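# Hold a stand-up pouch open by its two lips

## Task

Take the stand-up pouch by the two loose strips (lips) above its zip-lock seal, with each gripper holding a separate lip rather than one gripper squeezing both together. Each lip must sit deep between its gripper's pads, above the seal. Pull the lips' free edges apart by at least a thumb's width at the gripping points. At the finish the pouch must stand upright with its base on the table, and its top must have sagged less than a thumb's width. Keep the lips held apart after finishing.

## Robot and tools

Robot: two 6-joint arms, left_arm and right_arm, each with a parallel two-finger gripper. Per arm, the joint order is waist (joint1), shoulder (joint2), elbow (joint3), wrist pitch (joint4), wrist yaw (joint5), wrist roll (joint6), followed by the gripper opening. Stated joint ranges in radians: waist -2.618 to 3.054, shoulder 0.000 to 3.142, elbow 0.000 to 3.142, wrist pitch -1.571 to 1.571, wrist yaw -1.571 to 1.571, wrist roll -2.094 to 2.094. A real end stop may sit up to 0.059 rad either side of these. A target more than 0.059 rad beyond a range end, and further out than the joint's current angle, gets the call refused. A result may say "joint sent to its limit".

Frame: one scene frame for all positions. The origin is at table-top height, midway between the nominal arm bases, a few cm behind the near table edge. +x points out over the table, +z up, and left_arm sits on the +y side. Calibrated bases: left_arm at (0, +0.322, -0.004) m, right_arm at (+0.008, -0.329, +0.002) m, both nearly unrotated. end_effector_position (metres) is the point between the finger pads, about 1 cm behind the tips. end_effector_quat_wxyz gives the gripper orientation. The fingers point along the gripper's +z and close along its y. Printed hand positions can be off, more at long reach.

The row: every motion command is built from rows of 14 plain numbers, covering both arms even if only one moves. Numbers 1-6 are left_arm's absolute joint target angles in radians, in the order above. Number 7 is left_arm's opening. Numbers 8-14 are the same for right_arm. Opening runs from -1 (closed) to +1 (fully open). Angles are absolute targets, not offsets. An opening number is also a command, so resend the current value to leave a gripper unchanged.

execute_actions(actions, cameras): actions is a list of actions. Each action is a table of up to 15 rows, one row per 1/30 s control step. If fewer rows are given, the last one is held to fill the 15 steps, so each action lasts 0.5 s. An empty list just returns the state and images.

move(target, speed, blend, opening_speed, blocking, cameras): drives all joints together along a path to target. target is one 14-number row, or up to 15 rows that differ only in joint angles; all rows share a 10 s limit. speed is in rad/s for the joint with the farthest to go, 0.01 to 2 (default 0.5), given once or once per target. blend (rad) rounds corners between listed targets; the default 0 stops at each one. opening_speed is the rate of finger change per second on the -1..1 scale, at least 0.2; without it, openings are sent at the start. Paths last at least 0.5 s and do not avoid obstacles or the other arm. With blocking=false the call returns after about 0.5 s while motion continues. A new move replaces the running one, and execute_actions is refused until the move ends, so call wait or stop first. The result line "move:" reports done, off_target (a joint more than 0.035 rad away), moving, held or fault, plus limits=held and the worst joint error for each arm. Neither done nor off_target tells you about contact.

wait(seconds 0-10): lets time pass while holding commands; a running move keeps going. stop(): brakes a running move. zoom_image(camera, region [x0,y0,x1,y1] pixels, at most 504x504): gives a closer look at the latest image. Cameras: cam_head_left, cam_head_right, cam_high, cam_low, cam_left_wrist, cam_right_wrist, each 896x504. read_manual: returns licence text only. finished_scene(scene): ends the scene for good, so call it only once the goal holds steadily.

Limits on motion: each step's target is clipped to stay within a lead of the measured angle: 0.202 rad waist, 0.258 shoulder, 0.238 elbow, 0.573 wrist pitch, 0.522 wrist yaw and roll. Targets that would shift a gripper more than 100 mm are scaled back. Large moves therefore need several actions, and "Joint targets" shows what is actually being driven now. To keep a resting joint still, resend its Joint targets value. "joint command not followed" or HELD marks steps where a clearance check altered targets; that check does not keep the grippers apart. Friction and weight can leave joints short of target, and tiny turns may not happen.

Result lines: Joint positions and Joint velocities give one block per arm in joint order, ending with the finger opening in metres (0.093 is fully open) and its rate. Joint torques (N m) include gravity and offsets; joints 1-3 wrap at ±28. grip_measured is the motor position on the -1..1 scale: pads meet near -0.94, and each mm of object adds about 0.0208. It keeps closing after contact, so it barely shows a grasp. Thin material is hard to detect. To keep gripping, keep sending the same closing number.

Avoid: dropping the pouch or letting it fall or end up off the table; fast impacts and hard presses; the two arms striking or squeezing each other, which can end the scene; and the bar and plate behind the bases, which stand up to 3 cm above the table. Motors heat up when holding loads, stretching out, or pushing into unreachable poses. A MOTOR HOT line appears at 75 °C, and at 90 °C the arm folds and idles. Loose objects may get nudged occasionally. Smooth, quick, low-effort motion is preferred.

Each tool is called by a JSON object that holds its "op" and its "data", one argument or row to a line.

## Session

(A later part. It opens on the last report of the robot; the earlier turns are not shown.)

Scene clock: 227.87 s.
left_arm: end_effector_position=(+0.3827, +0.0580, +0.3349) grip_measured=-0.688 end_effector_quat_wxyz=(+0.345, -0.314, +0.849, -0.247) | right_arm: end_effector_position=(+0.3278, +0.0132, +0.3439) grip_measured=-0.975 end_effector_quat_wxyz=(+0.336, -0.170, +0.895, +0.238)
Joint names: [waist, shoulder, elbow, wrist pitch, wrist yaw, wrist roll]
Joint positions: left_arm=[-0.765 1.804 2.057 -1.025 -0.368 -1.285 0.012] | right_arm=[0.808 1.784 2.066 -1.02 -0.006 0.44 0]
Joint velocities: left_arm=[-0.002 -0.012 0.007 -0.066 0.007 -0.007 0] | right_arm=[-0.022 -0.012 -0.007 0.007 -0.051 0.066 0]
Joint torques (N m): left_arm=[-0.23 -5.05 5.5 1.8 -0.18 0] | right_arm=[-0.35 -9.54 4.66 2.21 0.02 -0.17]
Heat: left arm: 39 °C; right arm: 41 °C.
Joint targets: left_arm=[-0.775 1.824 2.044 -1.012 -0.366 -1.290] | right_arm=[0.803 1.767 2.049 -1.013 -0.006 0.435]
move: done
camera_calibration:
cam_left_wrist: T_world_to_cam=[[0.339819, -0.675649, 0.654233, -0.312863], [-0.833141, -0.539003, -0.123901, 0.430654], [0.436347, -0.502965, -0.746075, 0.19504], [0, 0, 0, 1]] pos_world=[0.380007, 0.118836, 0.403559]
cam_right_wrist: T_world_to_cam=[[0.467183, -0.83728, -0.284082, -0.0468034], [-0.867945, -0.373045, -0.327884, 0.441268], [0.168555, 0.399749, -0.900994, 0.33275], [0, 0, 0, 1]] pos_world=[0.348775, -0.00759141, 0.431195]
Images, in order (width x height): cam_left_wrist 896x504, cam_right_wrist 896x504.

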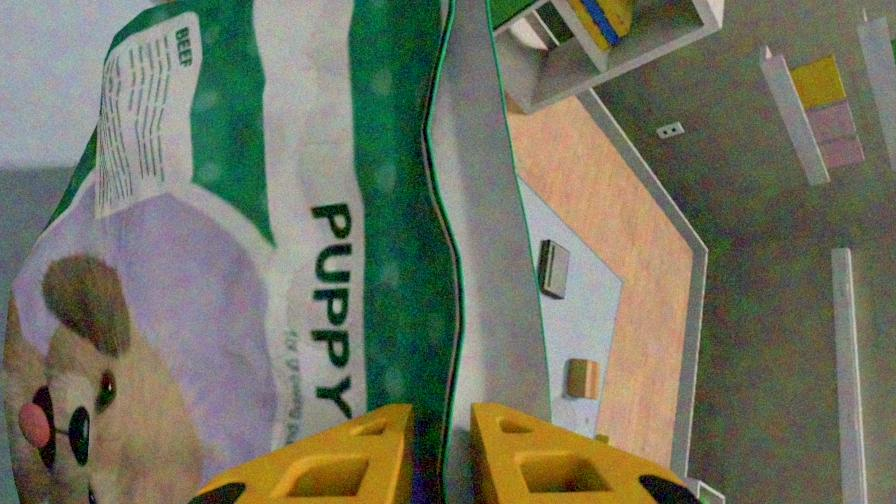

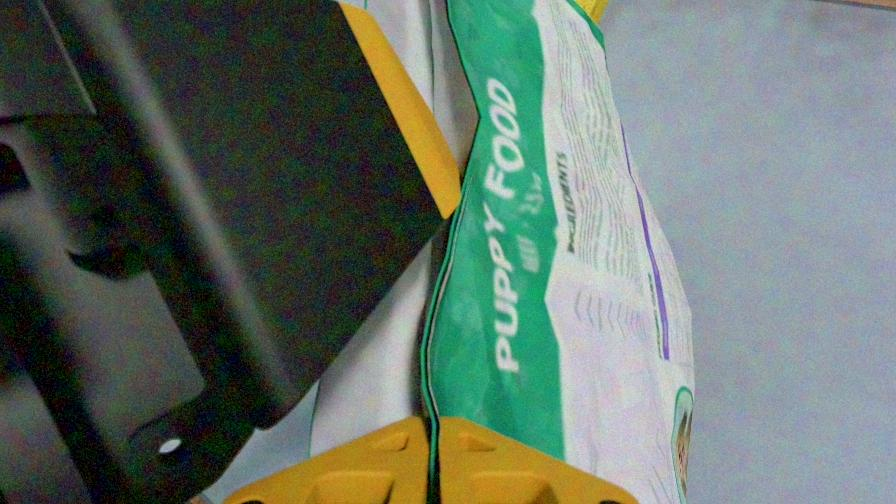

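{"op": "move", "data": {
  "target": [-0.775,1.824,2.044,-1.012,-0.366,-1.29,-1,0.803,1.767,2.049,-1.013,-0.006,0.435,-1],
  "opening_speed": 0.4
}}

{"op": "zoom_image", "data": {
  "camera": "cam_left_wrist",
  "region": [300, 204, 600, 504]
}}

{"op": "zoom_image", "data": {
  "camera": "cam_right_wrist",
  "region": [250, 0, 650, 504]
}}

Scene clock: 232.30 s.
left_arm: end_effector_position=(+0.3826, +0.0586, +0.3340) grip_measured=-0.980 end_effector_quat_wxyz=(+0.345, -0.315, +0.850, -0.245) | right_arm: end_effector_position=(+0.3280, +0.0128, +0.3440) grip_measured=-0.975 end_effector_quat_wxyz=(+0.337, -0.170, +0.895, +0.238)
Joint names: [waist, shoulder, elbow, wrist pitch, wrist yaw, wrist roll]
Joint positions: left_arm=[-0.765 1.804 2.055 -1.027 -0.37 -1.285 0] | right_arm=[0.808 1.784 2.066 -1.02 -0.004 0.44 0]
Joint velocities: left_arm=[0.007 -0.002 0.002 -0.022 0.081 -0.037 0] | right_arm=[-0.012 -0.002 -0.007 0.037 0.007 0.007 0]
Joint torques (N m): left_arm=[-0.17 -5.14 5.71 1.79 -0.14 0.01] | right_arm=[-0.43 -9.5 4.53 2.23 -0.03 -0.2]
Heat: left arm: 40 °C; right arm: 41 °C.
Joint targets: left_arm=[-0.775 1.824 2.044 -1.012 -0.366 -1.290] | right_arm=[0.803 1.767 2.049 -1.013 -0.006 0.435]
move: done
camera_calibration:
cam_left_wrist: T_world_to_cam=[[0.34197, -0.677398, 0.651297, -0.311611], [-0.832272, -0.540139, -0.124792, 0.430862], [0.436325, -0.499381, -0.748491, 0.195291], [0, 0, 0, 1]] pos_world=[0.379946, 0.119165, 0.402893]
cam_right_wrist: T_world_to_cam=[[0.466057, -0.838374, -0.282702, -0.0472583], [-0.868222, -0.371892, -0.32846, 0.441591], [0.170238, 0.398529, -0.901218, 0.332505], [0, 0, 0, 1]] pos_world=[0.348819, -0.00790896, 0.431345]

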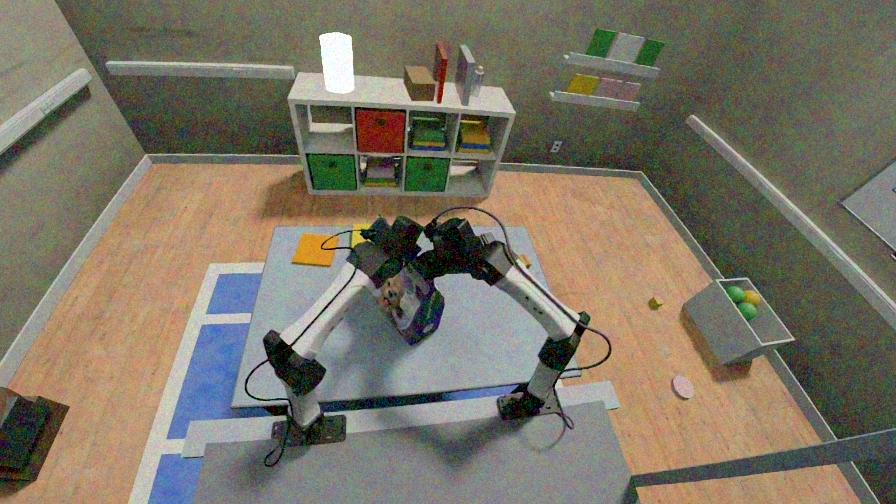

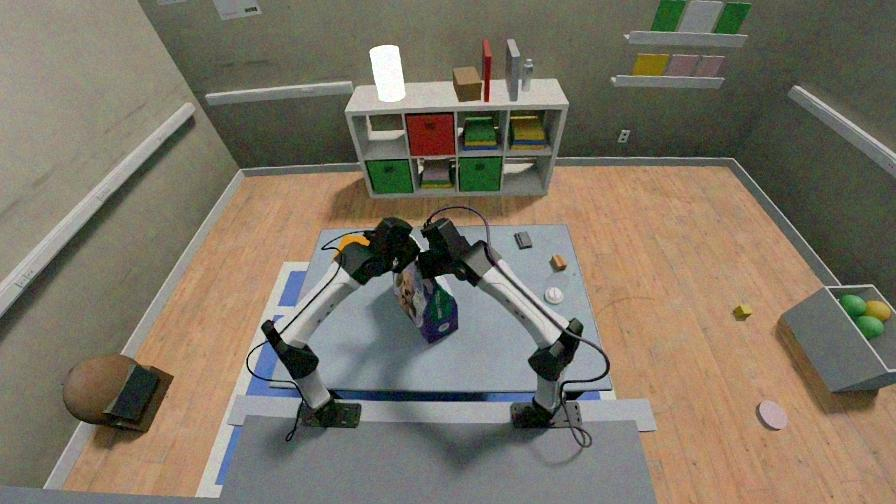

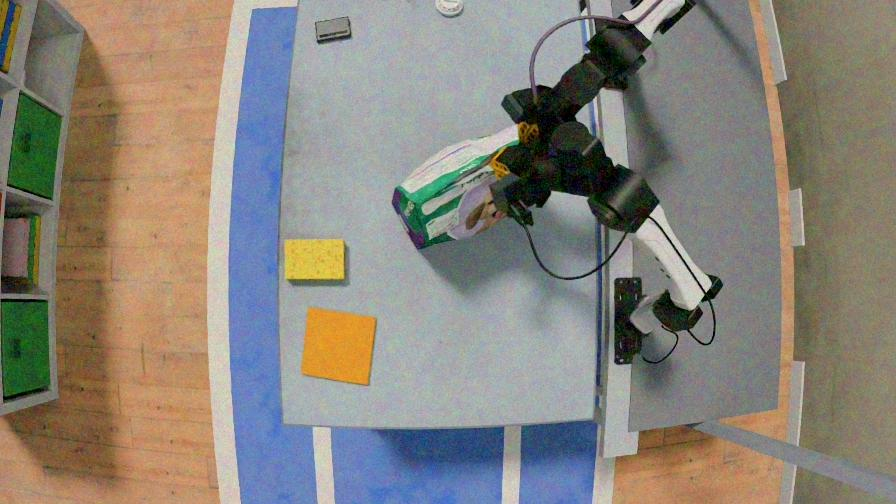

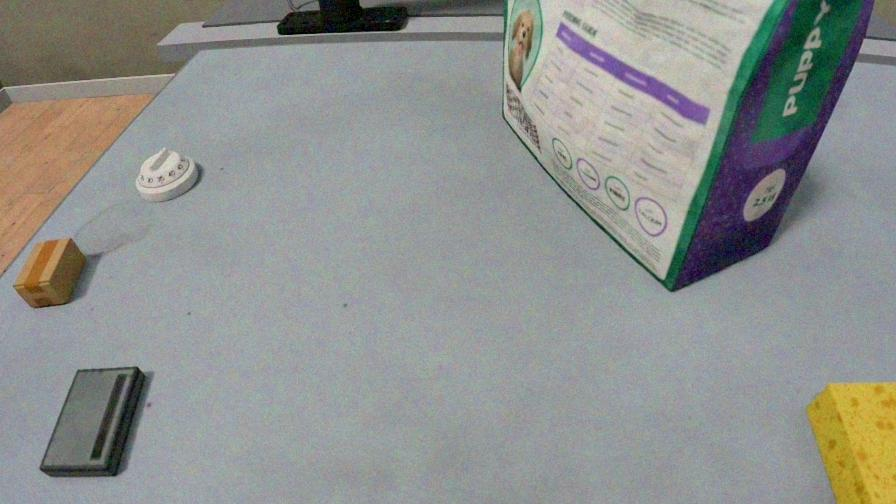

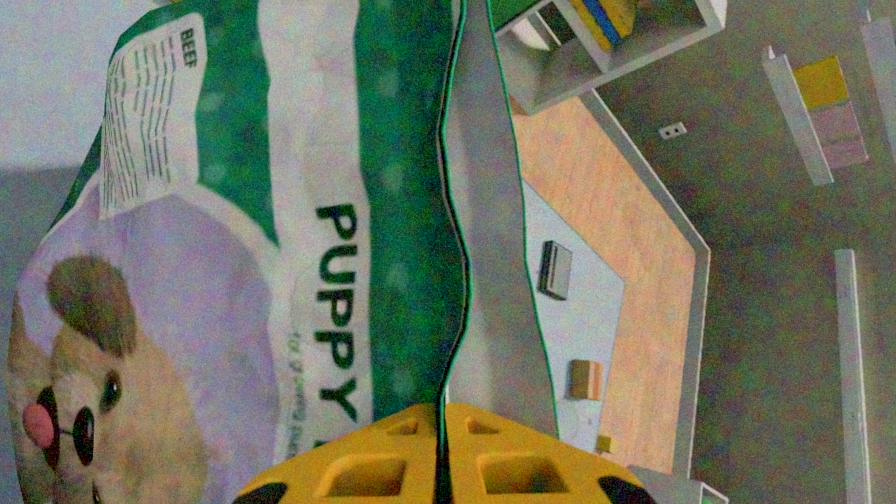

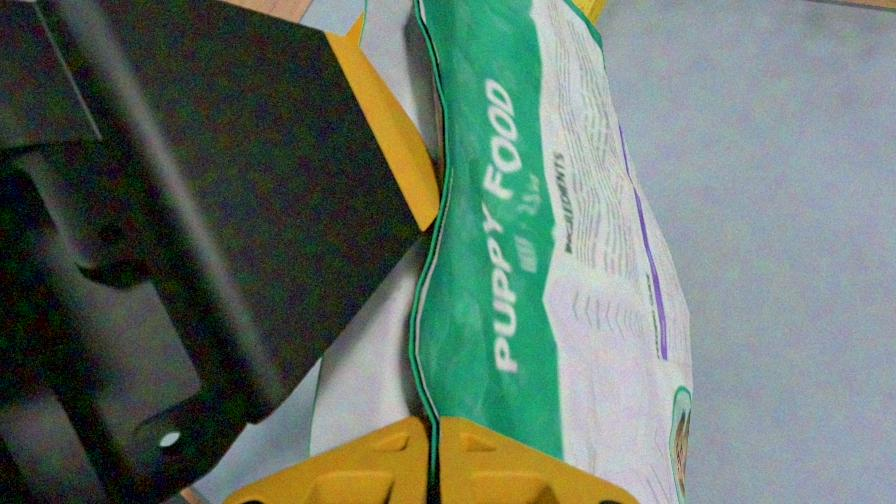

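Scaled by 1.680 from the camera's 896x504 image, which has a finer 1280x720 frame.

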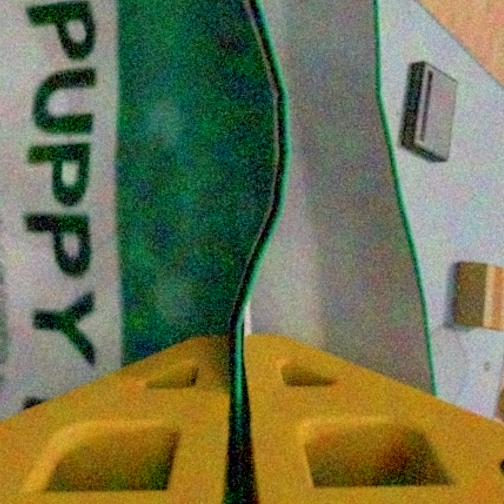

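Scaled by 1.000.

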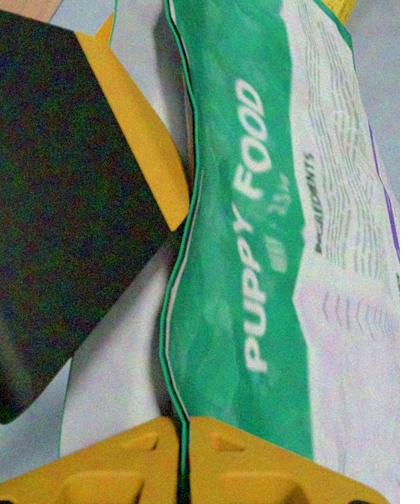

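{"op": "move", "data": {
  "target": [-0.754,1.702,1.932,-0.977,-0.366,-1.29,-1,0.781,1.747,2.019,-1.003,-0.006,0.435,-1],
  "speed": 0.06
}}

{"op": "zoom_image", "data": {
  "camera": "cam_left_wrist",
  "region": [300, 104, 700, 504]
}}

{"op": "zoom_image", "data": {
  "camera": "cam_right_wrist",
  "region": [250, 0, 650, 504]
}}

Scene clock: 244.87 s.
left_arm: end_effector_position=(+0.3787, +0.0659, +0.3315) grip_measured=-0.980 end_effector_quat_wxyz=(+0.352, -0.319, +0.843, -0.255) | right_arm: end_effector_position=(+0.3290, +0.0114, +0.3432) grip_measured=-0.975 end_effector_quat_wxyz=(+0.336, -0.169, +0.893, +0.246)
Joint names: [waist, shoulder, elbow, wrist pitch, wrist yaw, wrist roll]
Joint positions: left_arm=[-0.76 1.739 1.944 -0.955 -0.372 -1.287 0] | right_arm=[0.797 1.769 2.035 -0.994 -0.026 0.44 0]
Joint velocities: left_arm=[0.007 -0.007 -0.007 0.007 0.007 -0.037 0] | right_arm=[-0.012 0.007 -0.007 -0.081 0.066 -0.081 0]
Joint torques (N m): left_arm=[1.14 -9.11 5.78 1.46 -0.12 0.04] | right_arm=[-1.31 -9.88 4.67 2.03 0.17 -0.17]
Heat: left arm: 40 °C; right arm: 42 °C.
Joint targets: left_arm=[-0.754 1.702 1.932 -0.977 -0.366 -1.290] | right_arm=[0.781 1.747 2.019 -1.003 -0.006 0.435]
move: off_target (left_arm); left_arm: the shoulder is farthest, 0.037 rad from its target
camera_calibration:
cam_left_wrist: T_world_to_cam=[[0.333959, -0.662604, 0.670393, -0.308023], [-0.825503, -0.548911, -0.131305, 0.431363], [0.45499, -0.509561, -0.730295, 0.186334], [0, 0, 0, 1]] pos_world=[0.374179, 0.127631, 0.399216]
cam_right_wrist: T_world_to_cam=[[0.469262, -0.831017, -0.298671, -0.0448449], [-0.867506, -0.37063, -0.331762, 0.442602], [0.165003, 0.414782, -0.894835, 0.33153], [0, 0, 0, 1]] pos_world=[0.350301, -0.0107379, 0.430109]

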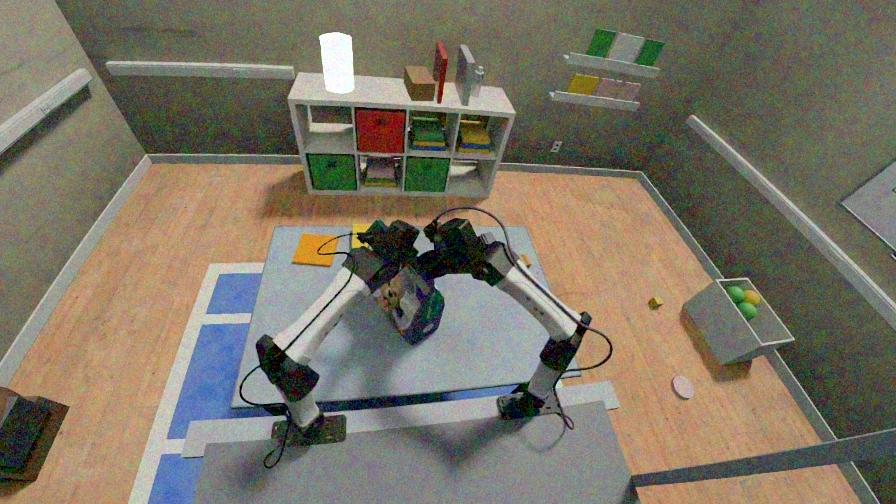

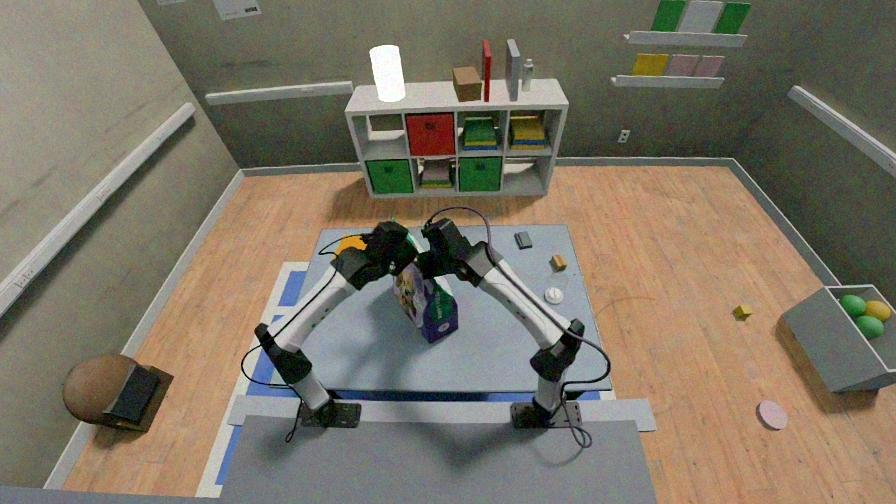

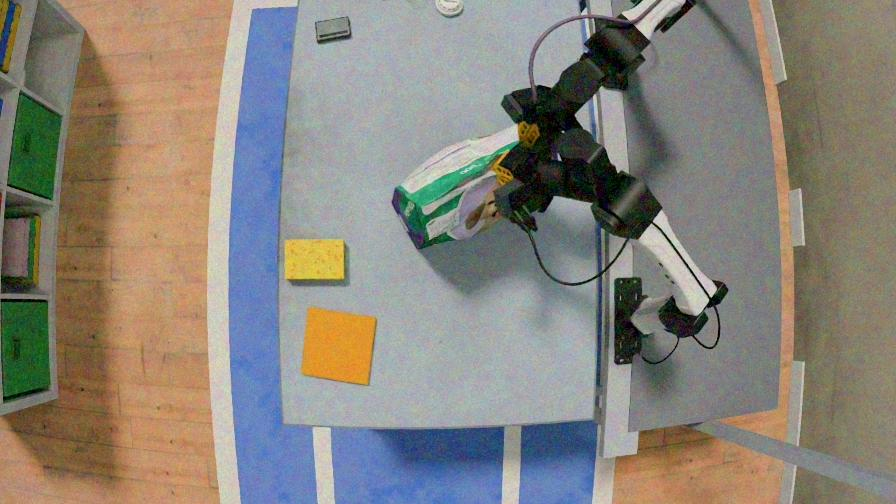

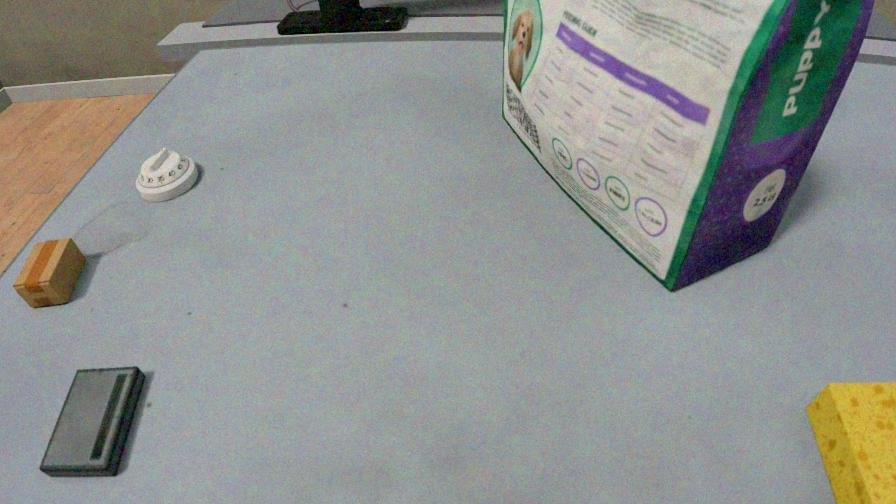

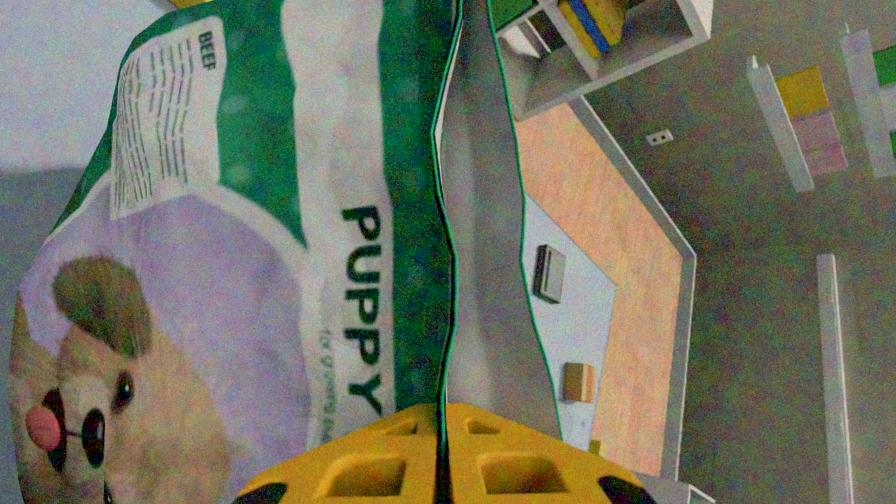

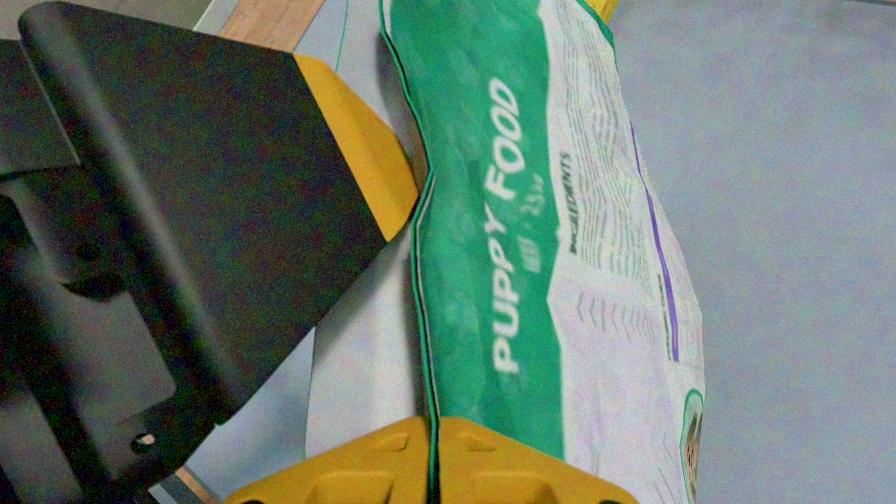

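Scaled by 1.260 from the camera's 896x504 image, which has a finer 1280x720 frame.

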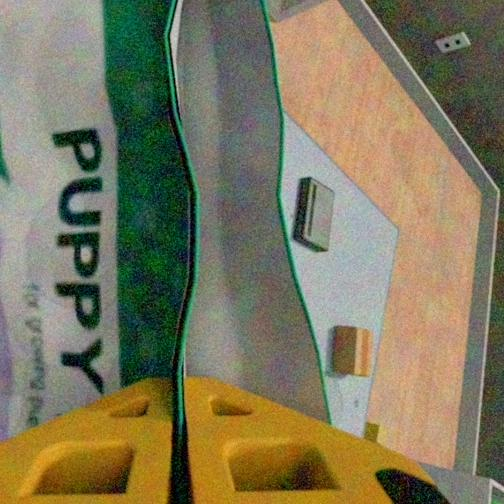

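Scaled by 1.000.

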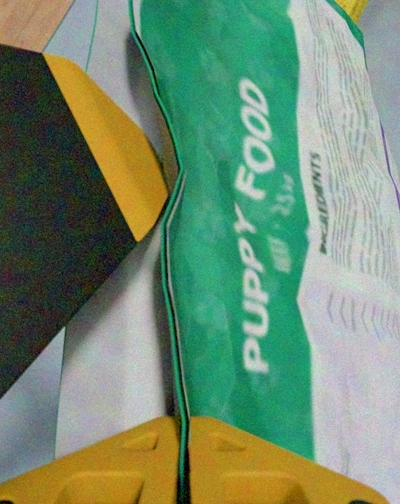

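{"op": "move", "data": {
  "target": [-0.738,1.65,1.86,-0.955,-0.366,-1.29,-1,0.767,1.734,2.0,-0.99,-0.006,0.435,-1],
  "speed": 0.06
}}

{"op": "zoom_image", "data": {
  "camera": "cam_left_wrist",
  "region": [300, 104, 700, 504]
}}

{"op": "zoom_image", "data": {
  "camera": "cam_right_wrist",
  "region": [250, 0, 650, 504]
}}

Scene clock: 250.33 s.
left_arm: end_effector_position=(+0.3757, +0.0714, +0.3289) grip_measured=-0.980 end_effector_quat_wxyz=(+0.351, -0.321, +0.839, -0.264) | right_arm: end_effector_position=(+0.3285, +0.0128, +0.3417) grip_measured=-0.975 end_effector_quat_wxyz=(+0.332, -0.171, +0.892, +0.256)
Joint names: [waist, shoulder, elbow, wrist pitch, wrist yaw, wrist roll]
Joint positions: left_arm=[-0.751 1.695 1.871 -0.91 -0.358 -1.288 0] | right_arm=[0.791 1.762 2.015 -0.976 -0.05 0.44 0]
Joint velocities: left_arm=[-0.007 -0.022 -0.017 -0.037 0.051 -0.007 0] | right_arm=[-0.007 -0.002 0.012 -0.051 0.051 -0.095 0]
Joint torques (N m): left_arm=[1.72 -9.44 5.94 1.28 -0.25 0.03] | right_arm=[-1.85 -10.33 4.74 1.94 0.5 -0.17]
Heat: left arm: 40 °C; right arm: 43 °C.
Joint targets: left_arm=[-0.738 1.650 1.860 -0.955 -0.366 -1.290] | right_arm=[0.767 1.734 2.000 -0.990 -0.006 0.435]
move: off_target (left_arm, right_arm); left_arm: the shoulder is farthest, 0.045 rad from its target; right_arm: the wrist yaw is farthest, 0.044 rad from its target
camera_calibration:
cam_left_wrist: T_world_to_cam=[[0.330048, -0.649404, 0.685086, -0.305884], [-0.824737, -0.55144, -0.125393, 0.429533], [0.459215, -0.52363, -0.717589, 0.183847], [0, 0, 0, 1]] pos_world=[0.370782, 0.134487, 0.395344]
cam_right_wrist: T_world_to_cam=[[0.477517, -0.820346, -0.314658, -0.0412565], [-0.86526, -0.376842, -0.33063, 0.44111], [0.152655, 0.430142, -0.889761, 0.331776], [0, 0, 0, 1]] pos_world=[0.350728, -0.0103269, 0.428064]

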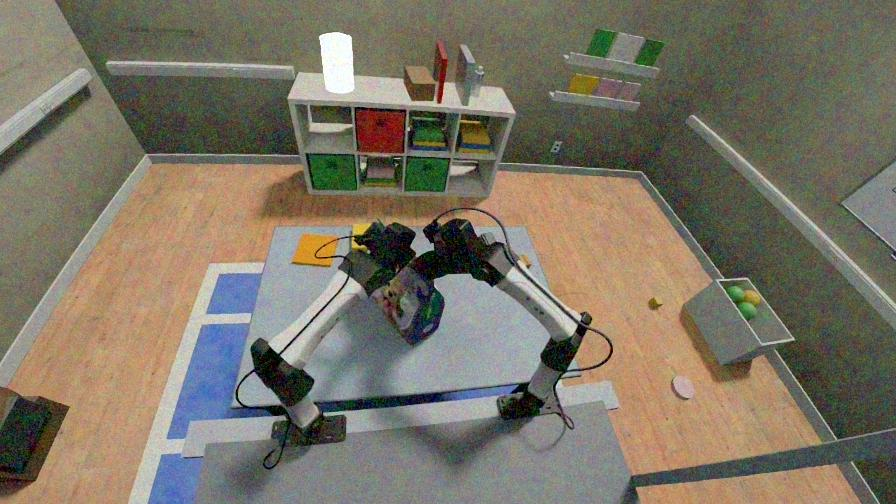

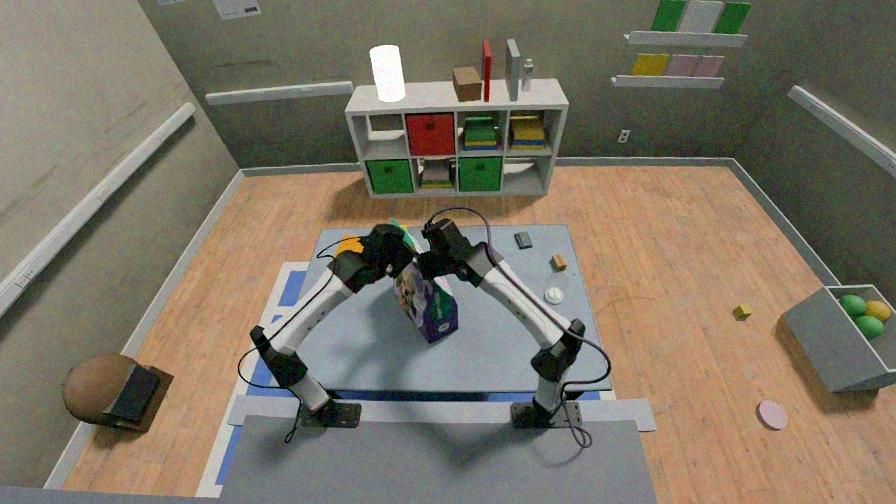

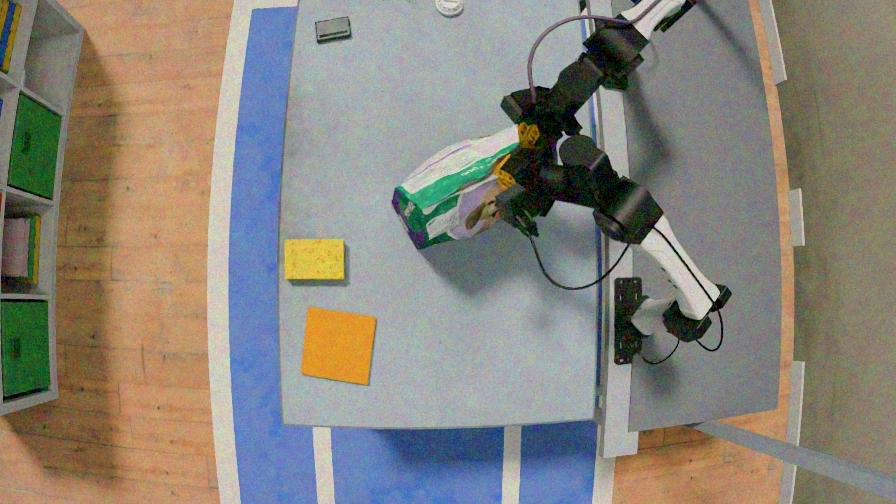

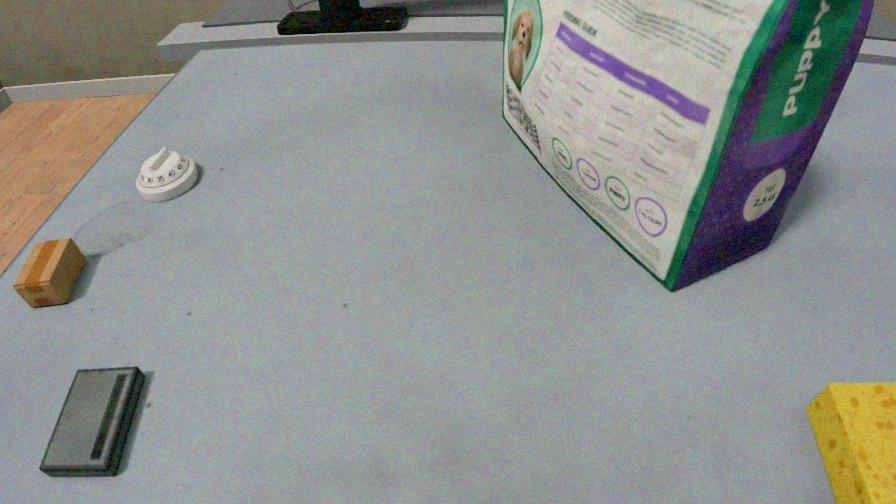

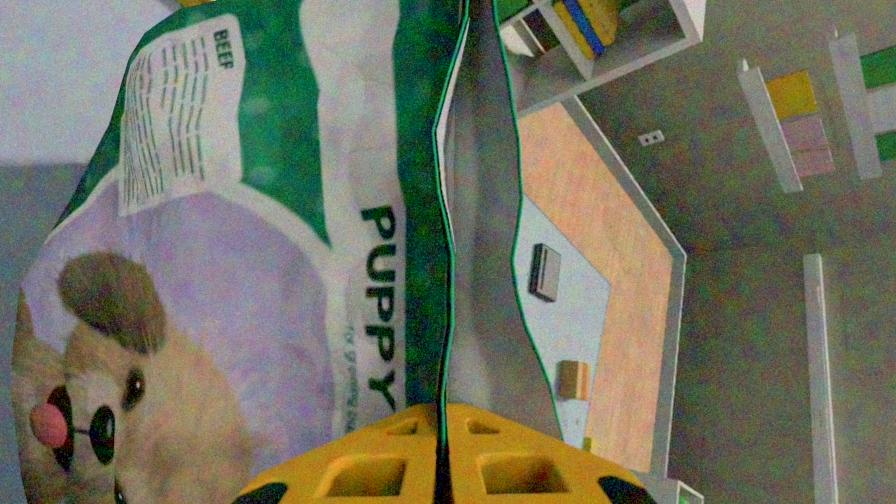

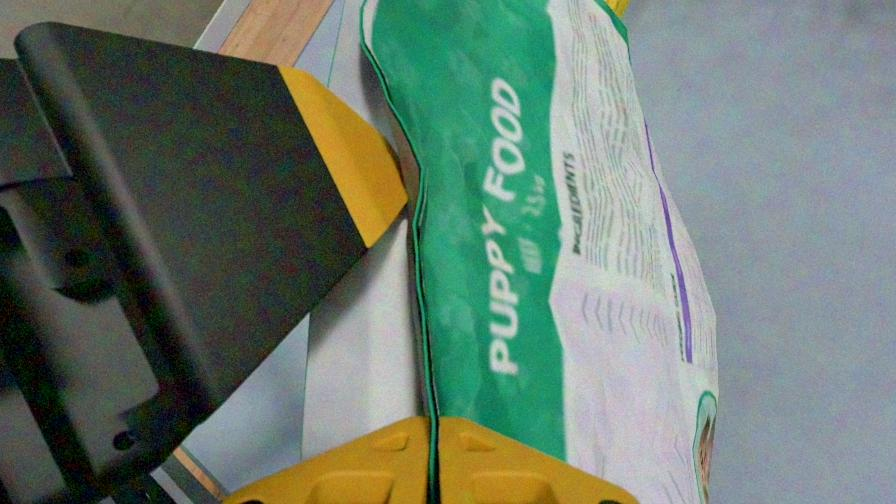

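Scaled by 1.260 from the camera's 896x504 image, which has a finer 1280x720 frame.

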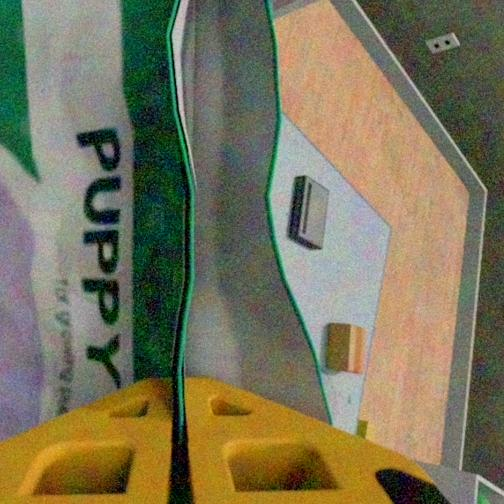

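Scaled by 1.000.

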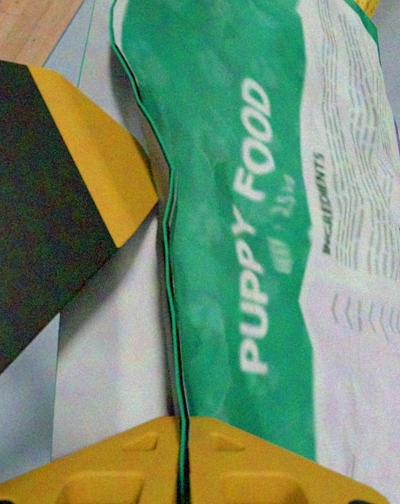

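{"op": "execute_actions", "data": {
  "actions": [],
  "cameras": ["cam_low","cam_left_wrist","cam_right_wrist"]
}}

Scene clock: 259.27 s.
left_arm: end_effector_position=(+0.3759, +0.0714, +0.3288) grip_measured=-0.980 end_effector_quat_wxyz=(+0.351, -0.321, +0.839, -0.264) | right_arm: end_effector_position=(+0.3285, +0.0129, +0.3418) grip_measured=-0.975 end_effector_quat_wxyz=(+0.332, -0.171, +0.892, +0.256)
Joint names: [waist, shoulder, elbow, wrist pitch, wrist yaw, wrist roll]
Joint positions: left_arm=[-0.75 1.695 1.871 -0.909 -0.357 -1.288 0] | right_arm=[0.791 1.762 2.015 -0.975 -0.051 0.44 0]
Joint velocities: left_arm=[0.002 -0.012 0.007 -0.051 0.007 0.007 0] | right_arm=[-0.002 -0.002 -0.002 -0.022 0.022 -0.022 0]
Joint torques (N m): left_arm=[1.76 -9.4 5.9 1.25 -0.27 0.04] | right_arm=[-2.02 -10.22 4.81 2 0.5 -0.16]
Heat: left arm: 40 °C; right arm: 43 °C.
Joint targets: left_arm=[-0.738 1.650 1.860 -0.955 -0.366 -1.290] | right_arm=[0.767 1.734 2.000 -0.990 -0.006 0.435]
Tool commands: left_gripper/opening=-1.0 right_gripper/opening=-1.0
camera_calibration:
cam_left_wrist: T_world_to_cam=[[0.330241, -0.648791, 0.685573, -0.306138], [-0.824551, -0.551805, -0.125013, 0.429489], [0.459409, -0.524005, -0.71719, 0.183498], [0, 0, 0, 1]] pos_world=[0.370934, 0.134528, 0.395174]
cam_right_wrist: T_world_to_cam=[[0.477787, -0.820066, -0.314978, -0.0411433], [-0.865119, -0.37695, -0.330875, 0.4412], [0.152609, 0.430581, -0.889556, 0.331743], [0, 0, 0, 1]] pos_world=[0.350721, -0.010272, 0.428127]
Images, in order (width x height): cam_low 896x504, cam_left_wrist 896x504, cam_right_wrist 896x504.

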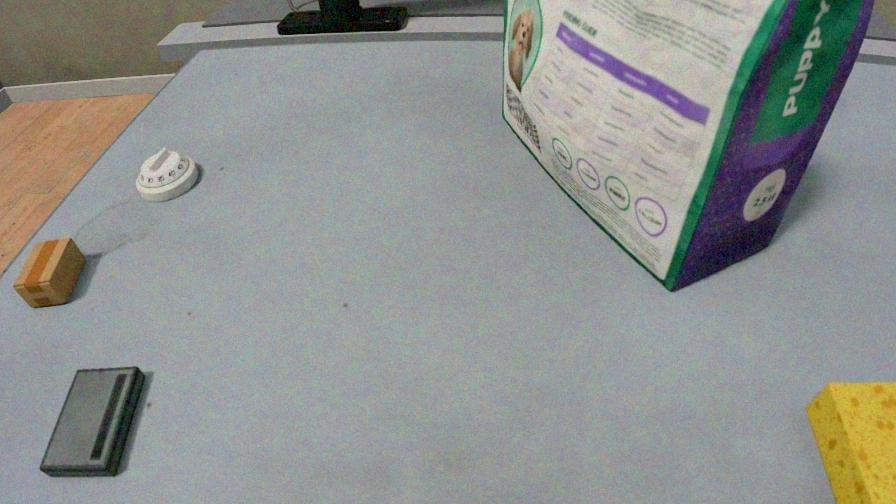

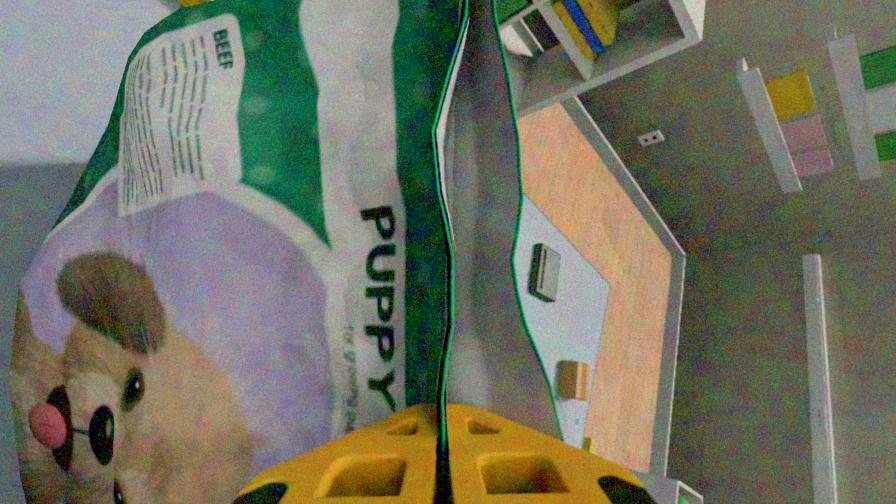

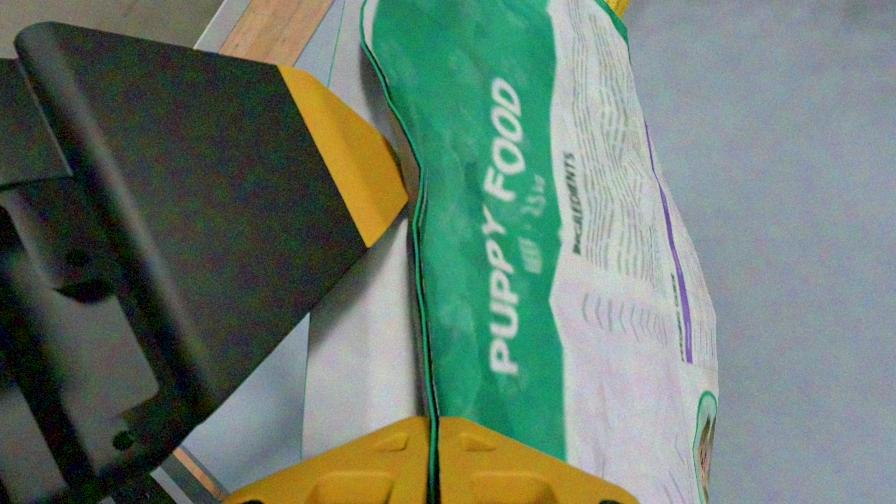

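{"op": "zoom_image", "data": {
  "camera": "cam_right_wrist",
  "region": [280, 0, 560, 504]
}}

{"op": "zoom_image", "data": {
  "camera": "cam_left_wrist",
  "region": [350, 0, 630, 504]
}}

Scaled by 1.000.

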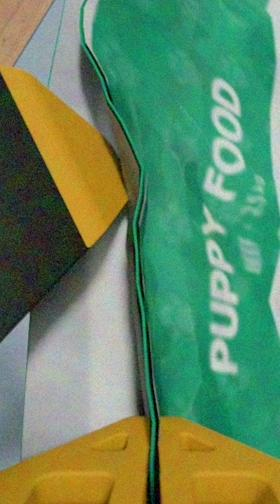

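Scaled by 1.000.

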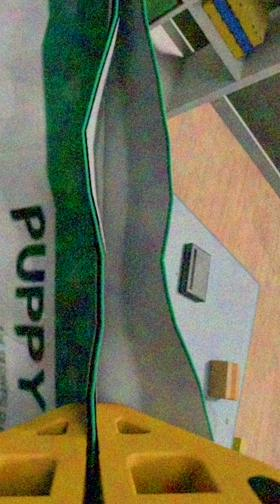

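{"op": "finished_scene", "data": {
  "scene": 1
}}

The scene is finished.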